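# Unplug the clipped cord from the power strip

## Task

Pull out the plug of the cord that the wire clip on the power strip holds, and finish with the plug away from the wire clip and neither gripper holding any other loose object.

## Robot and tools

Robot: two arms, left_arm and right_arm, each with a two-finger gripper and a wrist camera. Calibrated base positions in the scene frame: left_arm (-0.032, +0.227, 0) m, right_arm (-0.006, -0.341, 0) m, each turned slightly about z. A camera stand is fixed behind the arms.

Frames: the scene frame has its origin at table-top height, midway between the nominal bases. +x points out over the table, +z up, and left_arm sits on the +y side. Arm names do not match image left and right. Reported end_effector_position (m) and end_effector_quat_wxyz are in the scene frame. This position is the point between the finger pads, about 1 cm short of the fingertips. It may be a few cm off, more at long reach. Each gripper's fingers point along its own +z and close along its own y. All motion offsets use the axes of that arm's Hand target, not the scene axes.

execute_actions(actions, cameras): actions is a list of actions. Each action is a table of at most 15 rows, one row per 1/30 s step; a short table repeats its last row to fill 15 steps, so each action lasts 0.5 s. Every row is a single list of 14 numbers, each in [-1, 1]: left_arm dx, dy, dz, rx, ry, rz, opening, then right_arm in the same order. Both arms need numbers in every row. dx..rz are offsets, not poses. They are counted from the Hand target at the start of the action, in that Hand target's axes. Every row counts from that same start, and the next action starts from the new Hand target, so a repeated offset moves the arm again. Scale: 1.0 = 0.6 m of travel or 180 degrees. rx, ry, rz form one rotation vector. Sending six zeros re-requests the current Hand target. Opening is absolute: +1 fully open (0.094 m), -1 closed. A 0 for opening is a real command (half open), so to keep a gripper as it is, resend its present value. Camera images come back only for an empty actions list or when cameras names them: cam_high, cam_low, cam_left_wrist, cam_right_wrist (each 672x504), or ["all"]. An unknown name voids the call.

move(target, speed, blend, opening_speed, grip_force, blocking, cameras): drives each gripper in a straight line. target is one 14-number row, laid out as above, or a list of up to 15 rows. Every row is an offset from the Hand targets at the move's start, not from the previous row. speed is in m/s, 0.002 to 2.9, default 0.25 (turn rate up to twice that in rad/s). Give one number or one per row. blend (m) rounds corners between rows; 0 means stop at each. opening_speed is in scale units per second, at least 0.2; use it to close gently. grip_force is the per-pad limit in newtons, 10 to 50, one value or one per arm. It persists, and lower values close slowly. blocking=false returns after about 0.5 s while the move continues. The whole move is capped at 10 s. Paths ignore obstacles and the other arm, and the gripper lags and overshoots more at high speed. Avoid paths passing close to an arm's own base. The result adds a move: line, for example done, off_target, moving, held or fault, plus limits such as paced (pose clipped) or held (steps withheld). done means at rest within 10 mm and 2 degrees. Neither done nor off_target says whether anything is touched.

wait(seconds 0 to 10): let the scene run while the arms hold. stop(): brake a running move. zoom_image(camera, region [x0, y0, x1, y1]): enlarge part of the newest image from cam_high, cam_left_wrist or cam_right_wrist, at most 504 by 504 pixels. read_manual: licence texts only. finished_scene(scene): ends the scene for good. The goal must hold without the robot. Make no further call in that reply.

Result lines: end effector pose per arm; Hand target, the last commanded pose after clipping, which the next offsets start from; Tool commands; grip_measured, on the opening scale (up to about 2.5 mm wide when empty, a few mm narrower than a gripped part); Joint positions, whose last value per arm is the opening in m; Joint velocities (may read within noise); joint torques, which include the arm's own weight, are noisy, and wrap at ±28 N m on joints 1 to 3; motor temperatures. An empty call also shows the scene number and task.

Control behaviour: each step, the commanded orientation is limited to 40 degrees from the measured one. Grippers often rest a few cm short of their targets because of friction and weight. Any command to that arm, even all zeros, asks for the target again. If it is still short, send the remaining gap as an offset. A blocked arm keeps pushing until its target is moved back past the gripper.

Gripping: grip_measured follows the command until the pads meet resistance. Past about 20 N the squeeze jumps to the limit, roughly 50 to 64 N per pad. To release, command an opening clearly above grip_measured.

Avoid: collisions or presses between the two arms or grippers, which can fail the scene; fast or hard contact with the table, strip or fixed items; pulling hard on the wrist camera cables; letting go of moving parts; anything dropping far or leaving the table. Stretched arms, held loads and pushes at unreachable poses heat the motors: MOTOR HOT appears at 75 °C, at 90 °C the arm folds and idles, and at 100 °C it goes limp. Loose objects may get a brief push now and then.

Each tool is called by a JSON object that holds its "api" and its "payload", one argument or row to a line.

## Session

{"api": "execute_actions", "payload": {
  "actions": []
}}

Scene clock: 0.00 s.
left_arm: end_effector_position=(+0.2118, +0.0455, +0.1671) grip_measured=+1.000 end_effector_quat_wxyz=(+0.471, -0.028, +0.794, -0.383) | right_arm: end_effector_position=(+0.2470, -0.1852, +0.2222) grip_measured=+1.000 end_effector_quat_wxyz=(+0.703, -0.016, +0.709, +0.052)
Joint positions: left_arm=[-0.596 0.682 0.235 0.181 0.007 -0.716 0.094] | right_arm=[1.016 0.896 0.246 0.638 0.977 0.062 0.094]
Joint velocities: within noise
Joint torques (N m): no reading
Motor temperatures (°C): left_arm=[24 25 41 24 27 27 24] | right_arm=[24 28 35 26 27 23 24]
Heat: left arm: 41 °C; right arm: 35 °C.
Hand target: left_arm +0.2130, +0.0452, +0.1747; +0.479, -0.027, +0.788, -0.386 | right_arm +0.2471, -0.1852, +0.2265; +0.705, -0.012, +0.707, +0.056
Tool commands: left_gripper/opening=+1.0 right_gripper/opening=+1.0
camera_calibration:
cam_left_wrist: T_world_to_cam=[[-0.326634, -0.727016, 0.603952, 0.00308748], [-0.870151, -0.0181516, -0.492451, 0.316107], [0.368982, -0.686381, -0.626684, 0.166075], [0, 0, 0, 1]] pos_world=[0.21479, 0.121973, 0.257879]
cam_right_wrist: T_world_to_cam=[[0.0792048, -0.994132, -0.0736764, -0.191752], [-0.496916, 0.0246972, -0.867447, 0.373664], [0.864177, 0.105317, -0.492044, 0.0180128], [0, 0, 0, 1]] pos_world=[0.185301, -0.201752, 0.31887]

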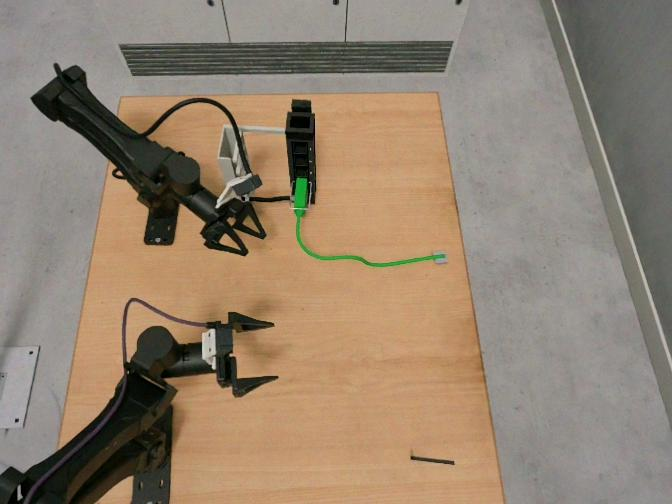

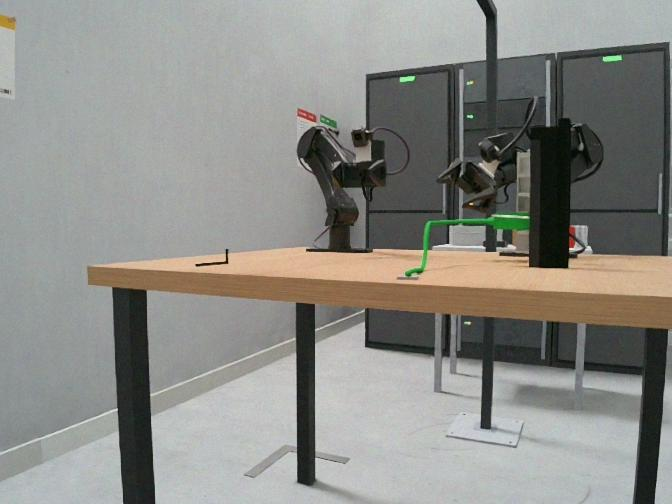

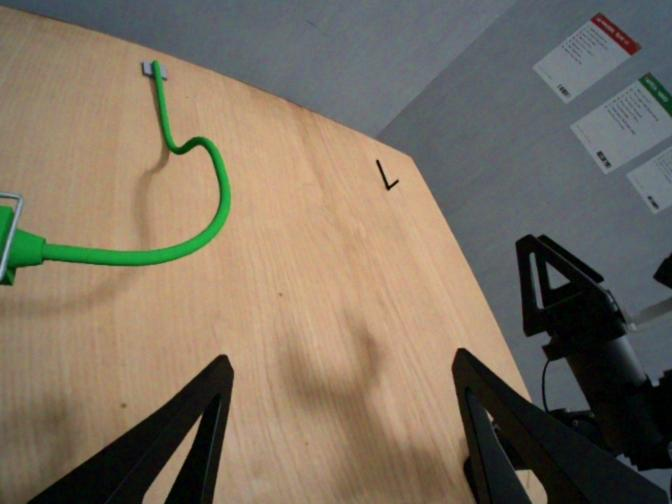

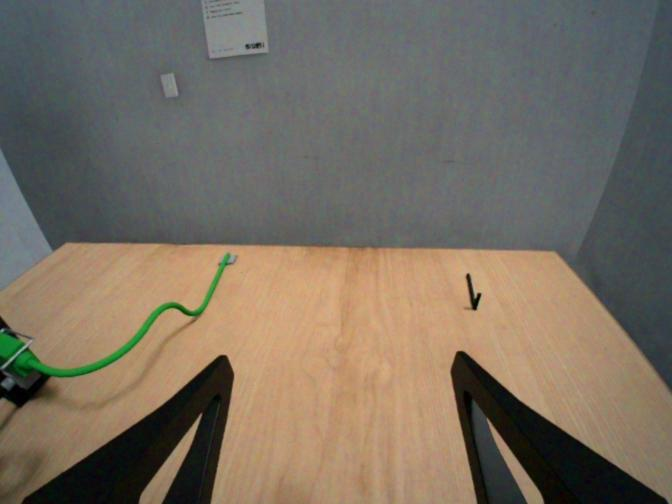

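{"api": "zoom_image", "payload": {
  "camera": "cam_high",
  "region": [190, 90, 350, 270]
}}

{"api": "zoom_image", "payload": {
  "camera": "cam_low",
  "region": [390, 100, 620, 290]
}}

{"api": "zoom_image", "payload": {
  "camera": "cam_high",
  "region": [380, 430, 500, 490]
}}

Scaled by 2.800 from the camera's 672x504 image, which has a finer 960x720 frame.

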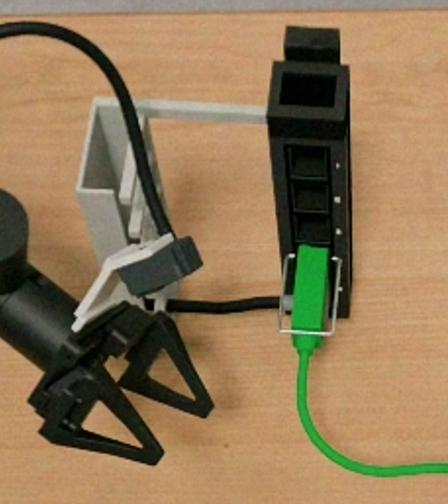

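Scaled by 2.191 from the camera's 672x504 image, which has a finer 960x720 frame.

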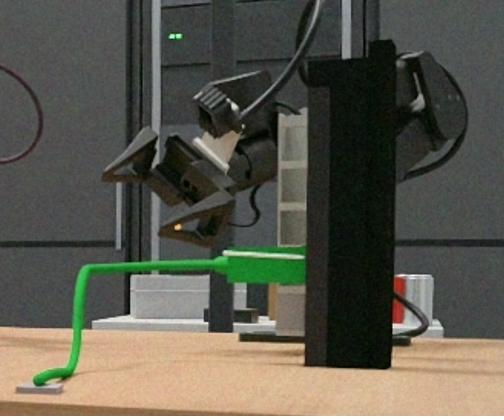

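Scaled by 4.200 from the camera's 672x504 image, which has a finer 960x720 frame.

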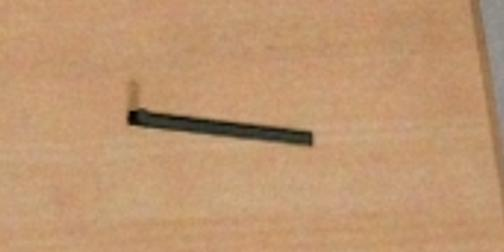

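{"api": "move", "payload": {
  "target": [-0.0945, 0.1255, 0.0037, 0.0811, 0.5281, 0.5743, 0.0, 0, 0, 0, 0, 0, 0, 1],
  "speed": 0.3,
  "cameras": ["cam_left_wrist", "cam_high", "cam_low"]
}}

{"api": "zoom_image", "payload": {
  "camera": "cam_left_wrist",
  "region": [220, 100, 480, 320]
}}

{"api": "zoom_image", "payload": {
  "camera": "cam_high",
  "region": [230, 110, 360, 270]
}}

Scene clock: 59.43 s.
left_arm: end_effector_position=(+0.2667, +0.1228, +0.1632) grip_measured=+0.002 end_effector_quat_wxyz=(-0.074, +0.823, +0.554, +0.105) | right_arm: end_effector_position=(+0.2470, -0.1852, +0.2222) grip_measured=+1.000 end_effector_quat_wxyz=(+0.703, -0.016, +0.709, +0.052)
Joint positions: left_arm=[-0.44 1.762 1.64 -1.481 -0.257 1.468 0.047] | right_arm=[1.016 0.896 0.246 0.638 0.977 0.062 0.094]
Joint torques (N m): left_arm=[-0.61 -7.15 7.87 0.03 -0.25 0.2] | right_arm=[0.01 -1.36 7.36 1.72 0.06 -0.01]
Motor temperatures (°C): left_arm=[24 25 48 33 27 27 24] | right_arm=[24 28 39 33 27 23 24]
Heat: left arm: 48 °C; right arm: 39 °C.
Hand target: left_arm +0.2699, +0.1201, +0.1680; -0.073, +0.827, +0.547, +0.109 | right_arm +0.2471, -0.1852, +0.2265; +0.705, -0.012, +0.707, +0.056
Off the commanded pose: left_arm 0.006 m, 1 deg | right_arm 0.004 m, 1 deg.
move: done
camera_calibration:
cam_left_wrist: T_world_to_cam=[[-0.911625, 0.41101, 0.00330787, 0.193883], [0.283715, 0.623419, 0.728598, -0.222466], [0.297398, 0.665146, -0.684934, 0.0590553], [0, 0, 0, 1]] pos_world=[0.222302, 0.0197216, 0.201896]
Images, in order (width x height): cam_high 672x504, cam_low 672x504, cam_left_wrist 672x504.

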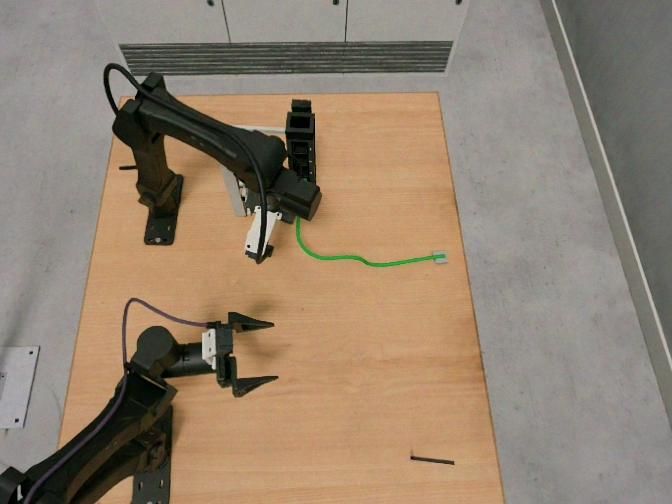

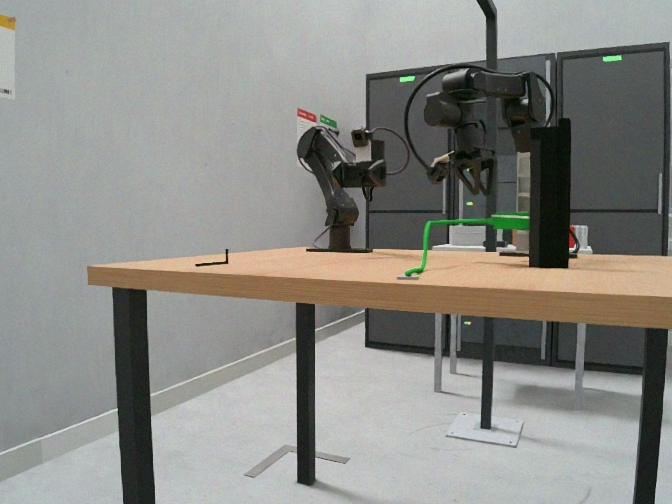

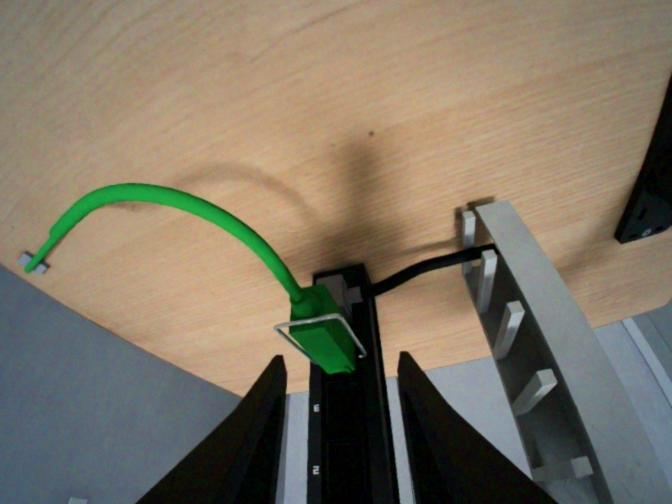

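Scaled by 1.938 from the camera's 672x504 image, which has a finer 960x720 frame.

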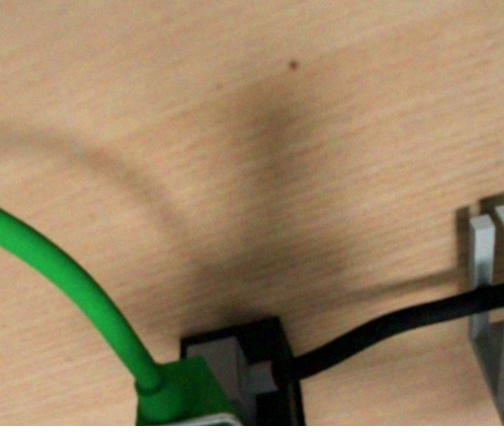

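Scaled by 3.150 from the camera's 672x504 image, which has a finer 960x720 frame.

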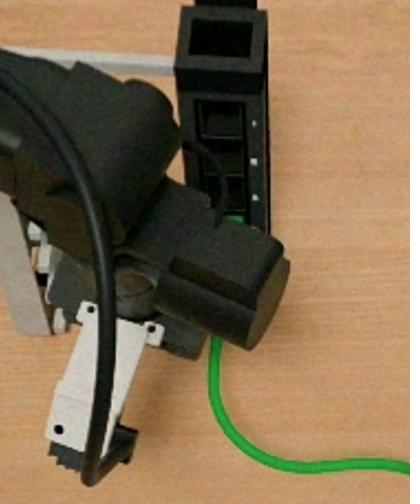

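{"api": "zoom_image", "payload": {
  "camera": "cam_left_wrist",
  "region": [250, 240, 450, 420]
}}

{"api": "zoom_image", "payload": {
  "camera": "cam_low",
  "region": [420, 140, 590, 280]
}}

Scaled by 2.520 from the camera's 672x504 image, which has a finer 960x720 frame.

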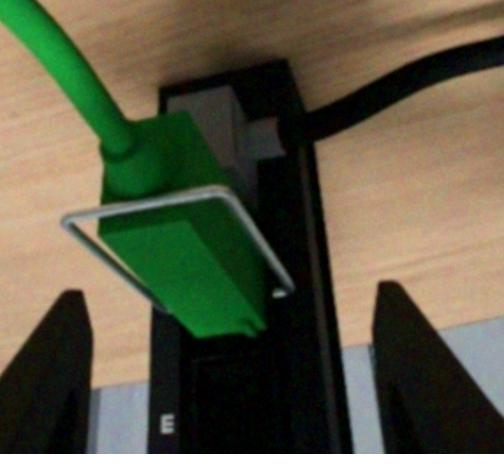

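Scaled by 2.965 from the camera's 672x504 image, which has a finer 960x720 frame.

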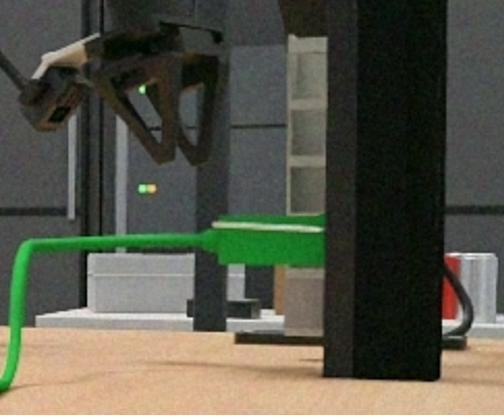

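{"api": "move", "payload": {
  "target": [0.102, 0.061, 0.055, 0.02135, 0, -0.0797, -0.85, 0, 0, 0, 0, 0, 0, 1],
  "speed": 0.12,
  "cameras": ["cam_left_wrist", "cam_low"]
}}

{"api": "zoom_image", "payload": {
  "camera": "cam_left_wrist",
  "region": [240, 220, 440, 400]
}}

{"api": "zoom_image", "payload": {
  "camera": "cam_low",
  "region": [430, 150, 560, 260]
}}

Scene clock: 106.87 s.
left_arm: end_effector_position=(+0.3266, +0.1678, +0.1488) grip_measured=-0.848 end_effector_quat_wxyz=(-0.088, +0.752, +0.646, +0.097) | right_arm: end_effector_position=(+0.2470, -0.1852, +0.2222) grip_measured=+1.000 end_effector_quat_wxyz=(+0.703, -0.016, +0.709, +0.052)
Joint positions: left_arm=[-0.25 1.962 1.843 -1.496 -0.259 1.424 0.007] | right_arm=[1.016 0.896 0.246 0.638 0.977 0.062 0.094]
Joint torques (N m): left_arm=[0.08 -8.8 7.8 0.02 -0.22 -0.01] | right_arm=[-0.01 -1.37 7.34 1.72 0.06 -0.02]
Motor temperatures (°C): left_arm=[24 26 45 26 27 27 24] | right_arm=[24 28 40 34 27 23 24]
Heat: left arm: 45 °C; right arm: 40 °C.
Hand target: left_arm +0.3301, +0.1680, +0.1521; -0.086, +0.749, +0.649, +0.099 | right_arm +0.2471, -0.1852, +0.2265; +0.705, -0.012, +0.707, +0.056
Off the commanded pose: left_arm 0.005 m, 1 deg | right_arm 0.004 m, 1 deg.
move: done
camera_calibration:
cam_left_wrist: T_world_to_cam=[[-0.981887, 0.189422, 0.00426627, 0.290076], [0.132262, 0.669121, 0.731289, -0.215598], [0.135668, 0.718607, -0.682054, 0.0448174], [0, 0, 0, 1]] pos_world=[0.307257, 0.0571083, 0.186995]
Images, in order (width x height): cam_low 672x504, cam_left_wrist 672x504.

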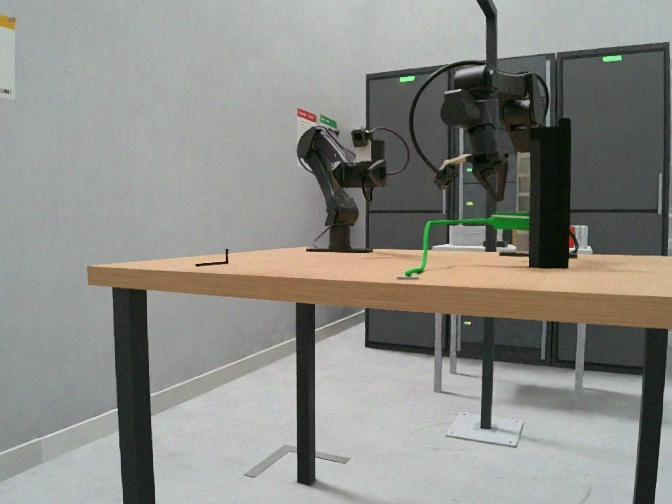

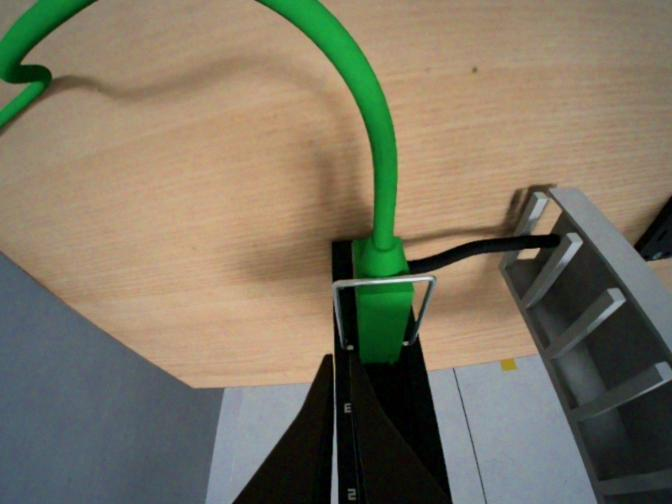

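Scaled by 2.520 from the camera's 672x504 image, which has a finer 960x720 frame.

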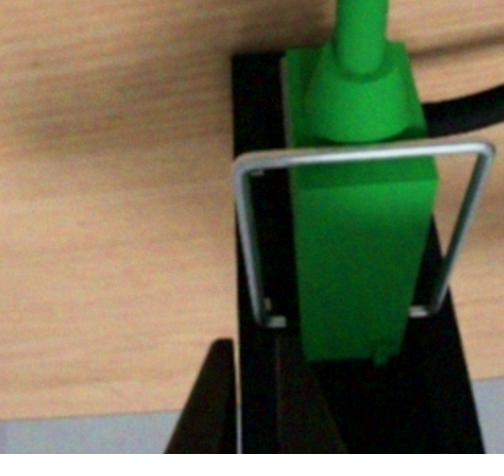

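Scaled by 3.877 from the camera's 672x504 image, which has a finer 960x720 frame.

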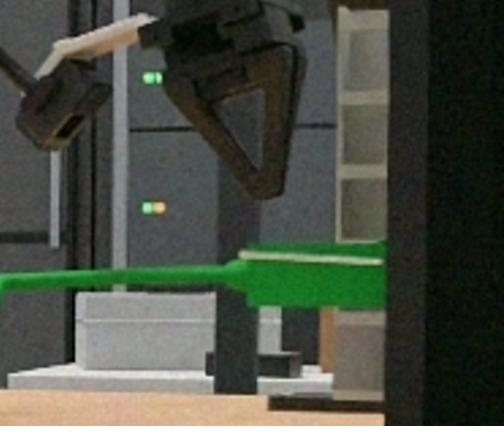

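{"api": "move", "payload": {
  "target": [-0.0008, -0.0007, 0.0455, 0, 0, 0, -0.85, 0, 0, 0, 0, 0, 0, 1],
  "speed": 0.06,
  "cameras": ["cam_left_wrist", "cam_low"]
}}

{"api": "zoom_image", "payload": {
  "camera": "cam_left_wrist",
  "region": [280, 270, 440, 410]
}}

{"api": "zoom_image", "payload": {
  "camera": "cam_low",
  "region": [450, 170, 550, 250]
}}

Scene clock: 121.53 s.
left_arm: end_effector_position=(+0.3317, +0.1716, +0.1273) grip_measured=-0.848 end_effector_quat_wxyz=(-0.084, +0.748, +0.651, +0.100) | right_arm: end_effector_position=(+0.2470, -0.1852, +0.2222) grip_measured=+1.000 end_effector_quat_wxyz=(+0.703, -0.016, +0.709, +0.052)
Joint positions: left_arm=[-0.236 1.962 1.758 -1.399 -0.259 1.424 0.007] | right_arm=[1.016 0.896 0.246 0.638 0.977 0.062 0.094]
Joint torques (N m): left_arm=[0.51 -10.21 4.53 0.23 -0.22 0.14] | right_arm=[-0.03 -1.32 7.36 1.72 0.06 -0.03]
Heat: left arm: 44 °C; right arm: 40 °C.
Hand target: left_arm +0.3306, +0.1746, +0.1255; -0.086, +0.749, +0.649, +0.099 | right_arm +0.2471, -0.1852, +0.2265; +0.705, -0.012, +0.707, +0.056
Off the commanded pose: left_arm 0.004 m, 0 deg | right_arm 0.004 m, 1 deg.
move: done
camera_calibration:
cam_left_wrist: T_world_to_cam=[[-0.984388, 0.175873, -0.00703254, 0.29903], [0.11505, 0.673159, 0.730494, -0.19803], [0.133208, 0.71828, -0.682883, 0.0277182], [0, 0, 0, 1]] pos_world=[0.313453, 0.0608047, 0.165691]
Images, in order (width x height): cam_low 672x504, cam_left_wrist 672x504.

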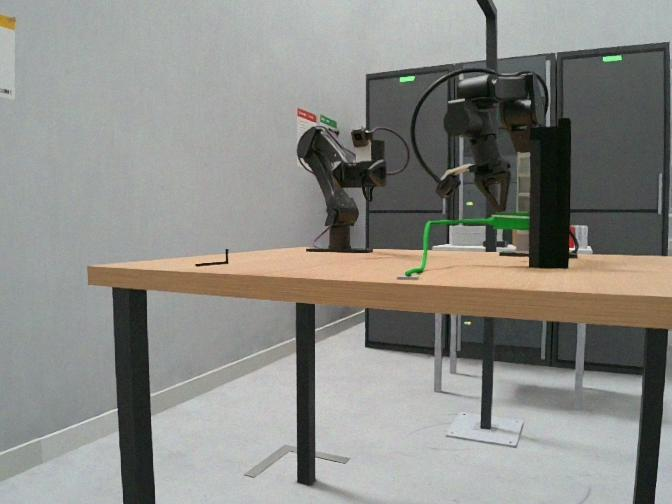

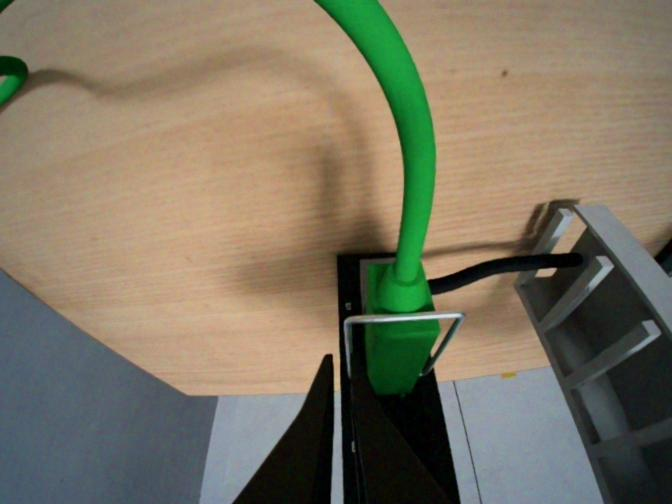

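Scaled by 3.150 from the camera's 672x504 image, which has a finer 960x720 frame.

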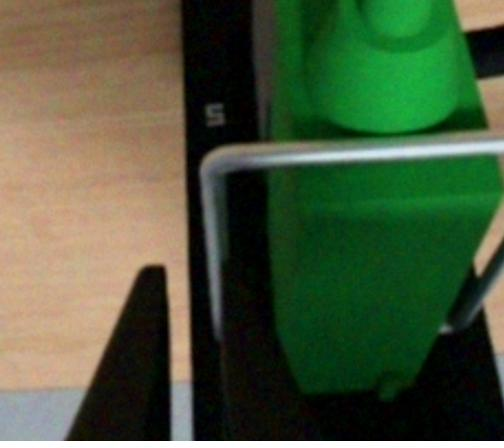

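Scaled by 5.040 from the camera's 672x504 image, which has a finer 960x720 frame.

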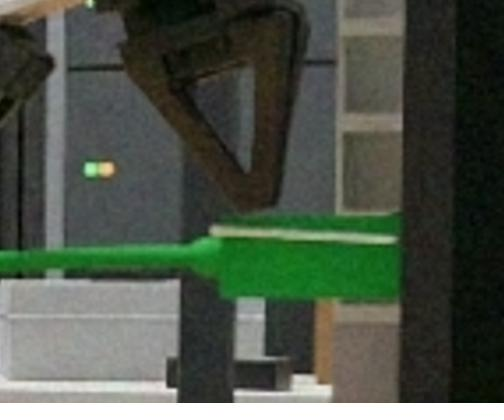

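{"api": "move", "payload": {
  "target": [-0.0035, -0.0043, 0.0307, 0, 0, 0, -0.85, 0, 0, 0, 0, 0, 0, 1],
  "speed": 0.04,
  "cameras": ["cam_left_wrist", "cam_low"]
}}

{"api": "zoom_image", "payload": {
  "camera": "cam_left_wrist",
  "region": [280, 280, 440, 420]
}}

{"api": "zoom_image", "payload": {
  "camera": "cam_low",
  "region": [450, 170, 550, 250]
}}

Scene clock: 129.50 s.
left_arm: end_effector_position=(+0.3305, +0.1741, +0.1055) grip_measured=-0.849 end_effector_quat_wxyz=(-0.087, +0.748, +0.651, +0.098) | right_arm: end_effector_position=(+0.2470, -0.1852, +0.2222) grip_measured=+1.000 end_effector_quat_wxyz=(+0.703, -0.016, +0.709, +0.052)
Joint positions: left_arm=[-0.23 1.962 1.672 -1.318 -0.259 1.431 0.007] | right_arm=[1.016 0.896 0.246 0.638 0.977 0.062 0.094]
Joint torques (N m): left_arm=[0.35 -11.23 4.23 0.16 -0.23 0.16] | right_arm=[0.02 -1.36 7.34 1.72 0.06 -0.03]
Heat: left arm: 44 °C; right arm: 40 °C.
Hand target: left_arm +0.3284, +0.1777, +0.1072; -0.086, +0.749, +0.649, +0.098 | right_arm +0.2471, -0.1852, +0.2265; +0.705, -0.012, +0.707, +0.056
Off the commanded pose: left_arm 0.005 m, 0 deg | right_arm 0.004 m, 1 deg.
move: done
camera_calibration:
cam_left_wrist: T_world_to_cam=[[-0.984304, 0.176482, 0.000188176, 0.29639], [0.12054, 0.671515, 0.731121, -0.185169], [0.128903, 0.719668, -0.682248, 0.0124125], [0, 0, 0, 1]] pos_world=[0.312458, 0.0631033, 0.143793]
Images, in order (width x height): cam_low 672x504, cam_left_wrist 672x504.

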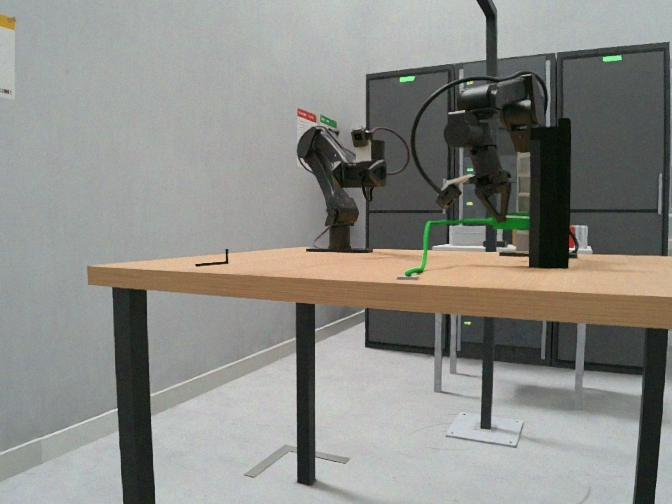

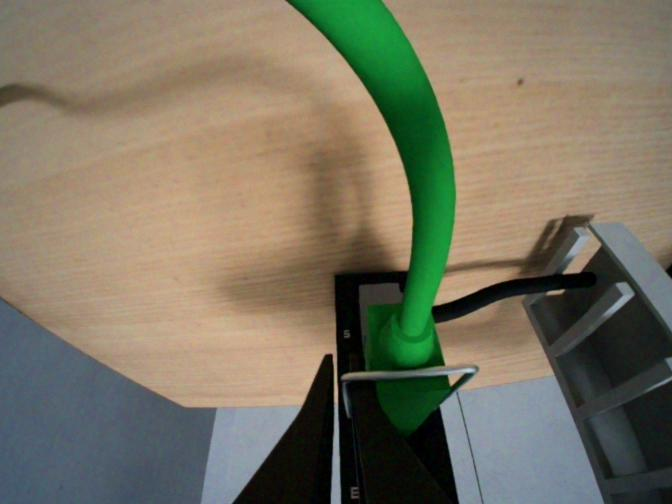

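Scaled by 3.150 from the camera's 672x504 image, which has a finer 960x720 frame.

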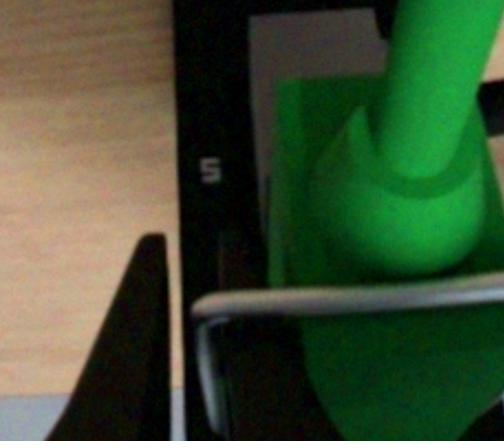

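Scaled by 5.040 from the camera's 672x504 image, which has a finer 960x720 frame.

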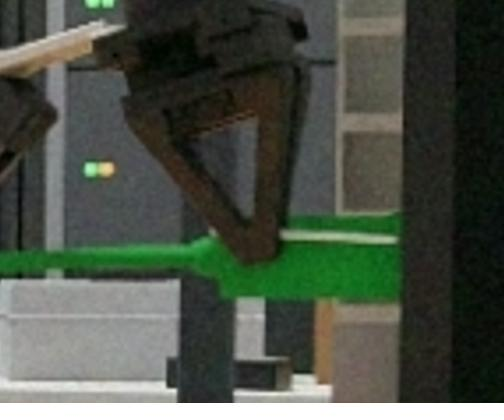

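{"api": "move", "payload": {
  "target": [0, 0, 0, 0, 0, 0, -1, 0, 0, 0, 0, 0, 0, 1],
  "speed": 0.03,
  "opening_speed": 0.3,
  "grip_force": [25, 50],
  "cameras": ["cam_left_wrist", "cam_low"]
}}

{"api": "zoom_image", "payload": {
  "camera": "cam_left_wrist",
  "region": [280, 280, 440, 420]
}}

Scene clock: 135.47 s.
left_arm: end_effector_position=(+0.3292, +0.1744, +0.1056) grip_measured=-0.947 end_effector_quat_wxyz=(-0.089, +0.747, +0.652, +0.096) | right_arm: end_effector_position=(+0.2470, -0.1852, +0.2222) grip_measured=+1.000 end_effector_quat_wxyz=(+0.703, -0.016, +0.709, +0.052)
Joint positions: left_arm=[-0.23 1.962 1.672 -1.324 -0.259 1.426 0.002] | right_arm=[1.016 0.896 0.246 0.638 0.977 0.062 0.094]
Joint torques (N m): left_arm=[0.53 -11.28 4.23 0.22 -0.16 0.25] | right_arm=[-0.01 -1.4 7.38 1.72 0.07 -0.03]
Heat: left arm: 44 °C; right arm: 40 °C.
Hand target: left_arm +0.3284, +0.1778, +0.1072; -0.086, +0.749, +0.649, +0.098 | right_arm +0.2471, -0.1852, +0.2265; +0.705, -0.012, +0.707, +0.056
Off the commanded pose: left_arm 0.004 m, 1 deg | right_arm 0.004 m, 1 deg.
grip_force (N): 25, 50
move: done
camera_calibration:
cam_left_wrist: T_world_to_cam=[[-0.985147, 0.171652, 0.00464779, 0.295598], [0.120427, 0.671359, 0.731283, -0.185197], [0.122406, 0.720981, -0.682059, 0.0142768], [0, 0, 0, 1]] pos_world=[0.311763, 0.0633003, 0.143795]
Images, in order (width x height): cam_low 672x504, cam_left_wrist 672x504.

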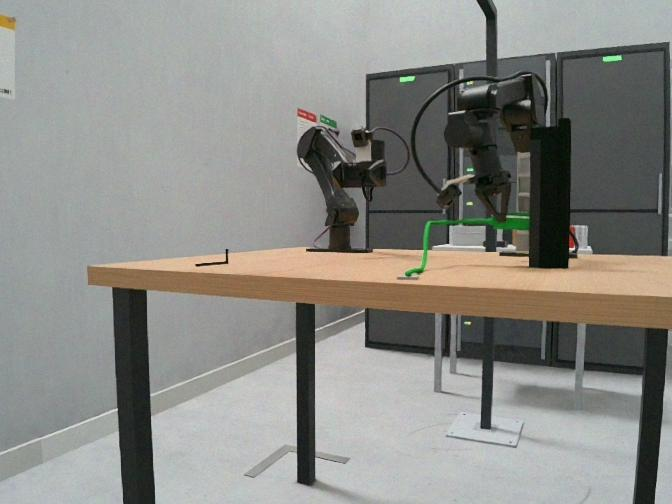

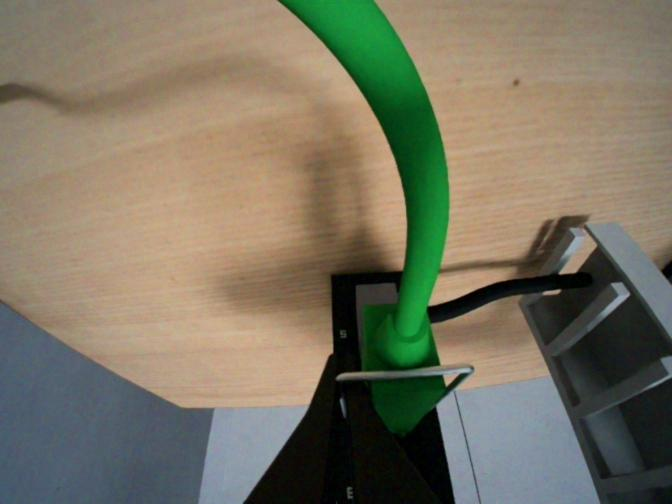

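Scaled by 3.150 from the camera's 672x504 image, which has a finer 960x720 frame.

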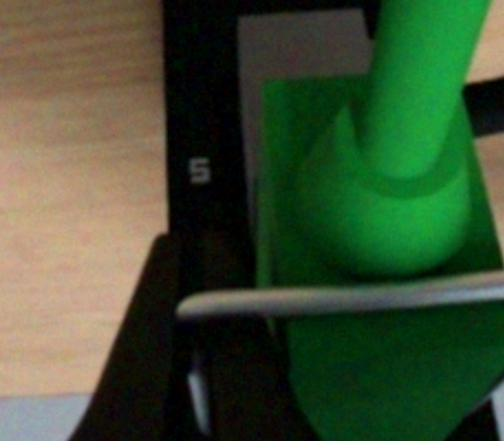

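{"api": "move", "payload": {
  "target": [0.0273, 0.0097, -0.0445, 0, 0, 0, -1, 0, 0, 0, 0, 0, 0, 1],
  "speed": 0.03,
  "cameras": ["cam_left_wrist", "cam_low"]
}}

{"api": "zoom_image", "payload": {
  "camera": "cam_left_wrist",
  "region": [280, 280, 500, 440]
}}

{"api": "zoom_image", "payload": {
  "camera": "cam_low",
  "region": [450, 170, 550, 250]
}}

Scene clock: 144.37 s.
left_arm: end_effector_position=(+0.3285, +0.1775, +0.1241) grip_measured=-0.948 end_effector_quat_wxyz=(-0.083, +0.749, +0.653, +0.078) | right_arm: end_effector_position=(+0.2470, -0.1852, +0.2222) grip_measured=+1.000 end_effector_quat_wxyz=(+0.703, -0.016, +0.709, +0.052)
Joint positions: left_arm=[-0.205 1.964 1.754 -1.408 -0.223 1.453 0.002] | right_arm=[1.016 0.896 0.246 0.638 0.977 0.062 0.094]
Joint torques (N m): left_arm=[0.79 -10.04 9.28 -0.1 -0.66 0.2] | right_arm=[-0.01 -1.37 7.36 1.71 0.06 -0.02]
Heat: left arm: 44 °C; right arm: 40 °C.
Hand target: left_arm +0.3354, +0.1857, +0.1372; -0.086, +0.749, +0.649, +0.098 | right_arm +0.2471, -0.1852, +0.2265; +0.705, -0.012, +0.707, +0.056
Off the commanded pose: left_arm 0.017 m, 2 deg | right_arm 0.004 m, 1 deg.
grip_force (N): 25, 50
move: off_target (left_arm)
camera_calibration:
cam_left_wrist: T_world_to_cam=[[-0.984951, 0.171847, 0.0184242, 0.292564], [0.134536, 0.695417, 0.7059, -0.206541], [0.108494, 0.697756, -0.708072, 0.0365869], [0, 0, 0, 1]] pos_world=[0.311979, 0.0678271, 0.166313]
Images, in order (width x height): cam_low 672x504, cam_left_wrist 672x504.

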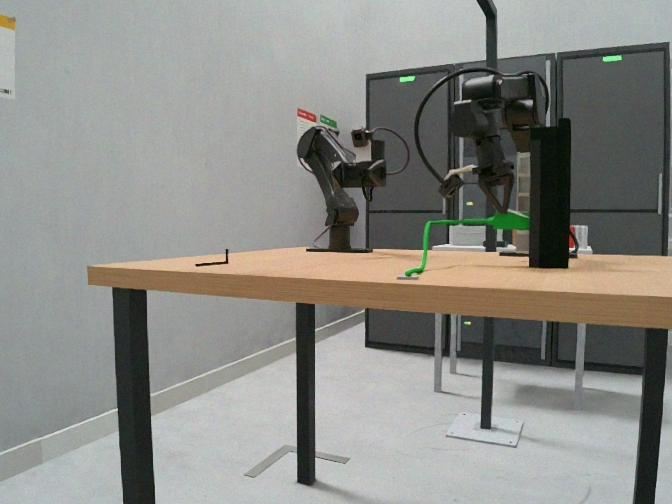

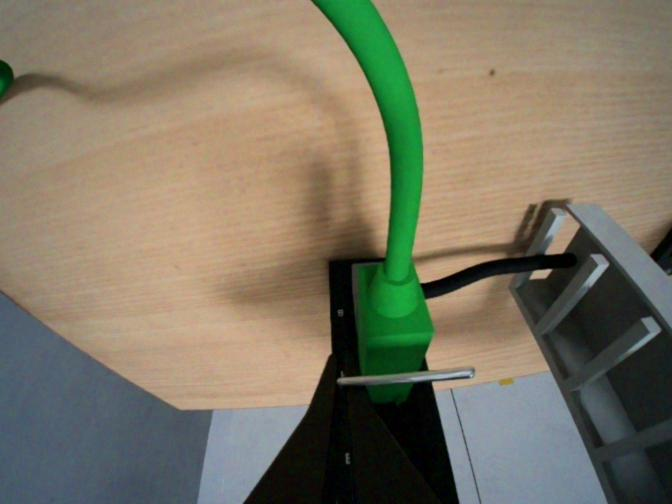

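Scaled by 2.291 from the camera's 672x504 image, which has a finer 960x720 frame.

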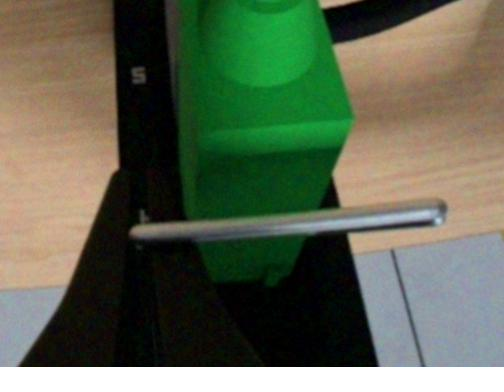

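Scaled by 5.040 from the camera's 672x504 image, which has a finer 960x720 frame.

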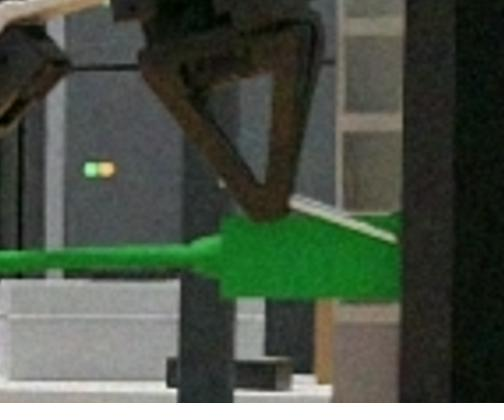

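{"api": "move", "payload": {
  "target": [0.0087, -0.0007, -0.0132, 0, 0, 0, -1, 0, 0, 0, 0, 0, 0, 1],
  "speed": 0.03,
  "cameras": ["cam_low"]
}}

{"api": "zoom_image", "payload": {
  "camera": "cam_low",
  "region": [450, 170, 550, 250]
}}

Scene clock: 148.57 s.
left_arm: end_effector_position=(+0.3283, +0.1797, +0.1302) grip_measured=-0.949 end_effector_quat_wxyz=(-0.084, +0.751, +0.651, +0.074) | right_arm: end_effector_position=(+0.2470, -0.1852, +0.2222) grip_measured=+1.000 end_effector_quat_wxyz=(+0.703, -0.016, +0.709, +0.052)
Joint positions: left_arm=[-0.197 1.968 1.784 -1.439 -0.219 1.466 0.002] | right_arm=[1.016 0.896 0.246 0.638 0.977 0.062 0.094]
Joint torques (N m): left_arm=[0.68 -10.33 9.37 -0.12 -0.68 0.18] | right_arm=[-0.01 -1.4 7.35 1.71 0.06 -0.03]
Heat: left arm: 45 °C; right arm: 40 °C.
Hand target: left_arm +0.3355, +0.1887, +0.1462; -0.086, +0.749, +0.649, +0.099 | right_arm +0.2471, -0.1852, +0.2265; +0.705, -0.012, +0.707, +0.056
Off the commanded pose: left_arm 0.020 m, 3 deg | right_arm 0.004 m, 1 deg.
grip_force (N): 25, 50
move: off_target (left_arm)
Images, in order (width x height): cam_low 672x504.

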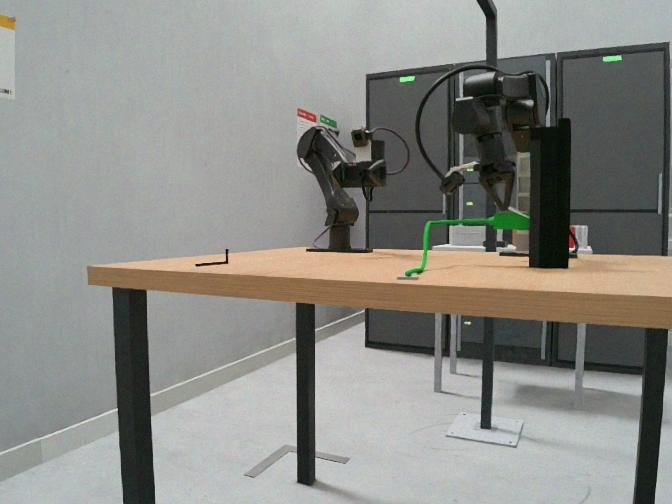

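Scaled by 5.040 from the camera's 672x504 image, which has a finer 960x720 frame.

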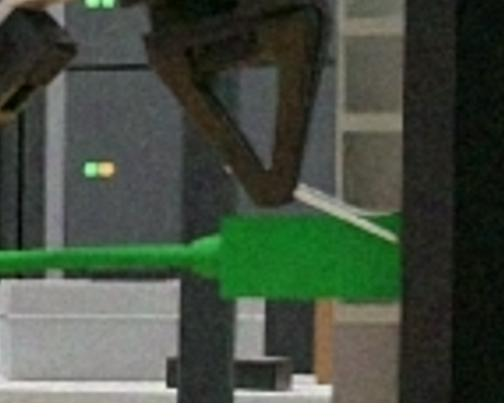

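{"api": "move", "payload": {
  "target": [
    [-0.0105, -0.004, 0.011, 0, 0, 0, -1, 0, 0, 0, 0, 0, 0, 1],
    [-0.0105, -0.004, 0.011, 0, 0, 0, -0.85, 0, 0, 0, 0, 0, 0, 1],
    [-0.0007, -0.0035, -0.0382, 0, 0, 0, -0.85, 0, 0, 0, 0, 0, 0, 1]
  ],
  "speed": [0.03, 0.03, 0.04],
  "cameras": ["cam_left_wrist", "cam_low"]
}}

{"api": "zoom_image", "payload": {
  "camera": "cam_low",
  "region": [450, 170, 550, 250]
}}

Scene clock: 190.23 s.
left_arm: end_effector_position=(+0.3303, +0.1861, +0.1641) grip_measured=-0.852 end_effector_quat_wxyz=(-0.088, +0.749, +0.650, +0.095) | right_arm: end_effector_position=(+0.2470, -0.1852, +0.2222) grip_measured=+1.000 end_effector_quat_wxyz=(+0.703, -0.016, +0.709, +0.052)
Joint positions: left_arm=[-0.197 1.968 1.913 -1.551 -0.257 1.465 0.007] | right_arm=[1.016 0.896 0.246 0.638 0.977 0.062 0.094]
Joint torques (N m): left_arm=[-0.81 -9.11 7.58 0.02 -0.27 -0.02] | right_arm=[-0.01 -1.4 7.36 1.72 0.06 -0.03]
Motor temperatures (°C): left_arm=[24 30 52 25 27 27 25] | right_arm=[24 27 40 37 26 23 24]
Heat: left arm: 52 °C; right arm: 40 °C.
Hand target: left_arm +0.3325, +0.1827, +0.1683; -0.086, +0.749, +0.649, +0.099 | right_arm +0.2471, -0.1852, +0.2265; +0.705, -0.012, +0.707, +0.056
Off the commanded pose: left_arm 0.006 m, 0 deg | right_arm 0.004 m, 1 deg.
grip_force (N): 25, 50
move: done; target 2's new opening was sent with left_arm's hand 0.010 m and 3 deg from that target
camera_calibration:
cam_left_wrist: T_world_to_cam=[[-0.984245, 0.176713, 0.00583588, 0.292951], [0.125149, 0.672973, 0.729003, -0.237537], [0.124897, 0.718248, -0.684486, 0.0456422], [0, 0, 0, 1]] pos_world=[0.312363, 0.075305, 0.202697]
Images, in order (width x height): cam_low 672x504, cam_left_wrist 672x504.

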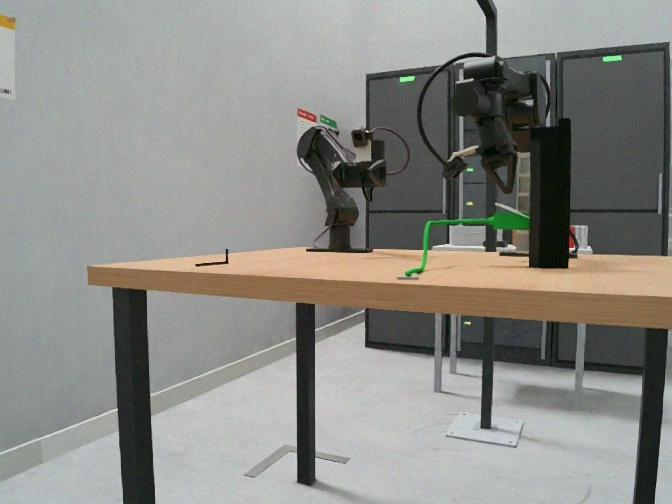

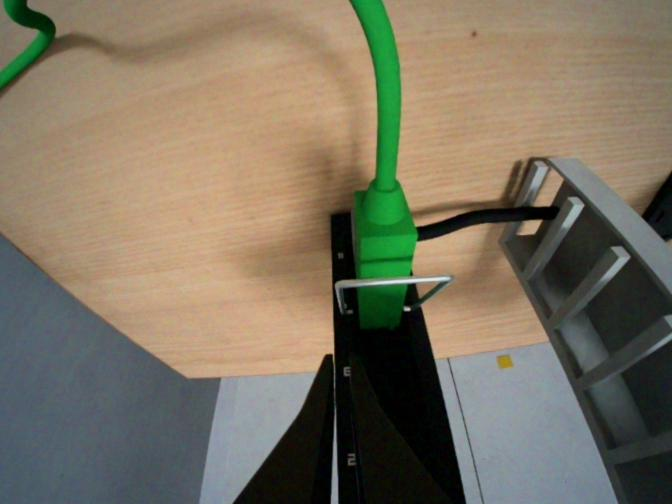

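Scaled by 5.040 from the camera's 672x504 image, which has a finer 960x720 frame.

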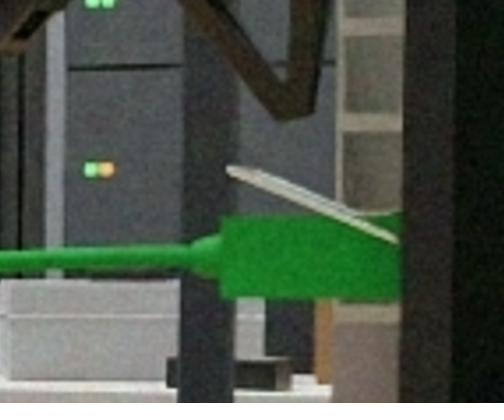

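{"api": "move", "payload": {
  "target": [-0.083, -0.0575, -0.0203, -0.1855, 0.0526, -0.4747, -0.745, 0, 0, 0, 0, 0, 0, 1],
  "speed": 0.25,
  "cameras": ["cam_left_wrist", "cam_low"]
}}

{"api": "zoom_image", "payload": {
  "camera": "cam_left_wrist",
  "region": [240, 200, 460, 400]
}}

{"api": "zoom_image", "payload": {
  "camera": "cam_low",
  "region": [430, 150, 550, 250]
}}

Scene clock: 206.40 s.
left_arm: end_effector_position=(+0.2836, +0.1401, +0.1599) grip_measured=-0.747 end_effector_quat_wxyz=(+0.136, +0.109, +0.922, +0.345) | right_arm: end_effector_position=(+0.2470, -0.1852, +0.2222) grip_measured=+1.000 end_effector_quat_wxyz=(+0.703, -0.016, +0.709, +0.052)
Joint positions: left_arm=[-0.612 1.808 1.508 -1.423 -0.747 -0.48 0.012] | right_arm=[1.016 0.896 0.246 0.638 0.977 0.062 0.094]
Joint torques (N m): left_arm=[-0.36 -7.32 7.77 -0.03 -0.89 -0.08] | right_arm=[0.02 -1.39 7.32 1.72 0.06 -0.02]
Heat: left arm: 49 °C; right arm: 40 °C.
Hand target: left_arm +0.2911, +0.1369, +0.1672; +0.154, +0.101, +0.918, +0.351 | right_arm +0.2471, -0.1852, +0.2265; +0.705, -0.012, +0.707, +0.056
Off the commanded pose: left_arm 0.011 m, 2 deg | right_arm 0.004 m, 1 deg.
grip_force (N): 25, 50
move: off_target (left_arm)
camera_calibration:
cam_left_wrist: T_world_to_cam=[[-0.138298, -0.719604, -0.680473, 0.25056], [-0.966385, -0.0523072, 0.251722, 0.289864], [-0.216734, 0.692411, -0.688181, 0.182869], [0, 0, 0, 1]] pos_world=[0.354406, 0.0688452, 0.223381]
Images, in order (width x height): cam_low 672x504, cam_left_wrist 672x504.

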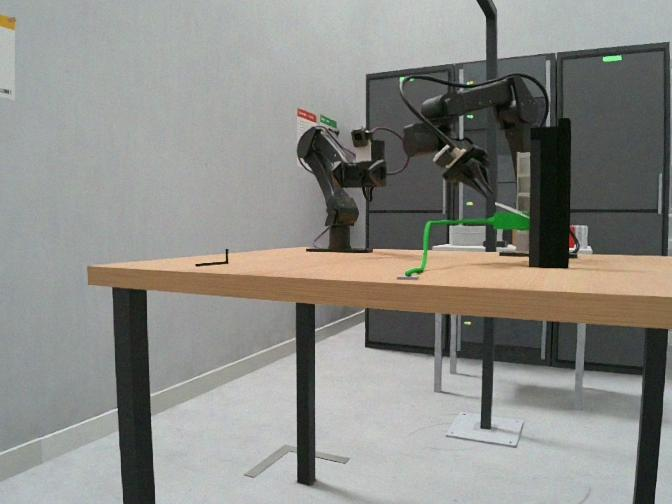

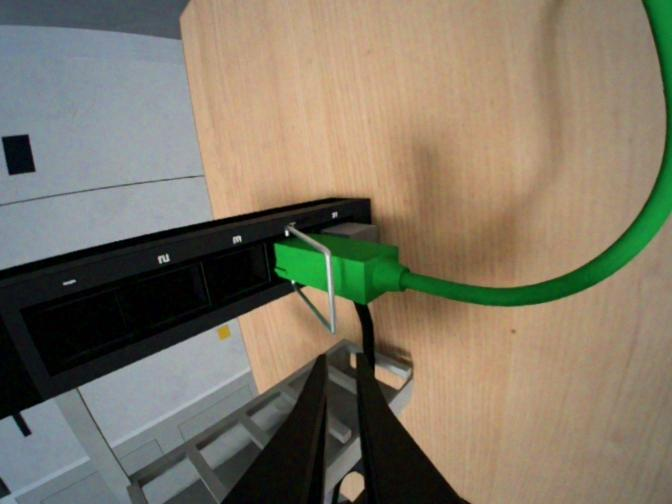

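Scaled by 2.291 from the camera's 672x504 image, which has a finer 960x720 frame.

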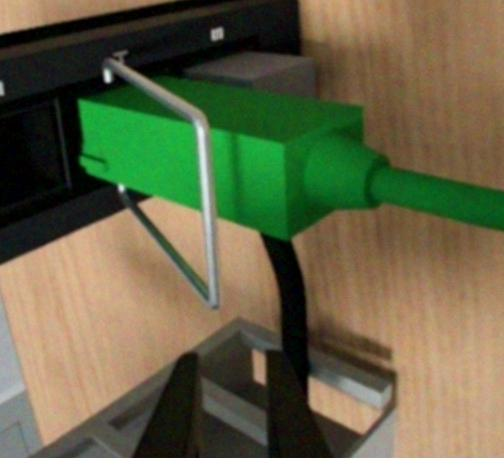

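Scaled by 4.200 from the camera's 672x504 image, which has a finer 960x720 frame.

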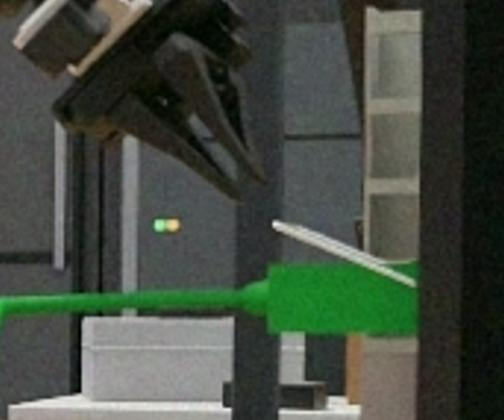

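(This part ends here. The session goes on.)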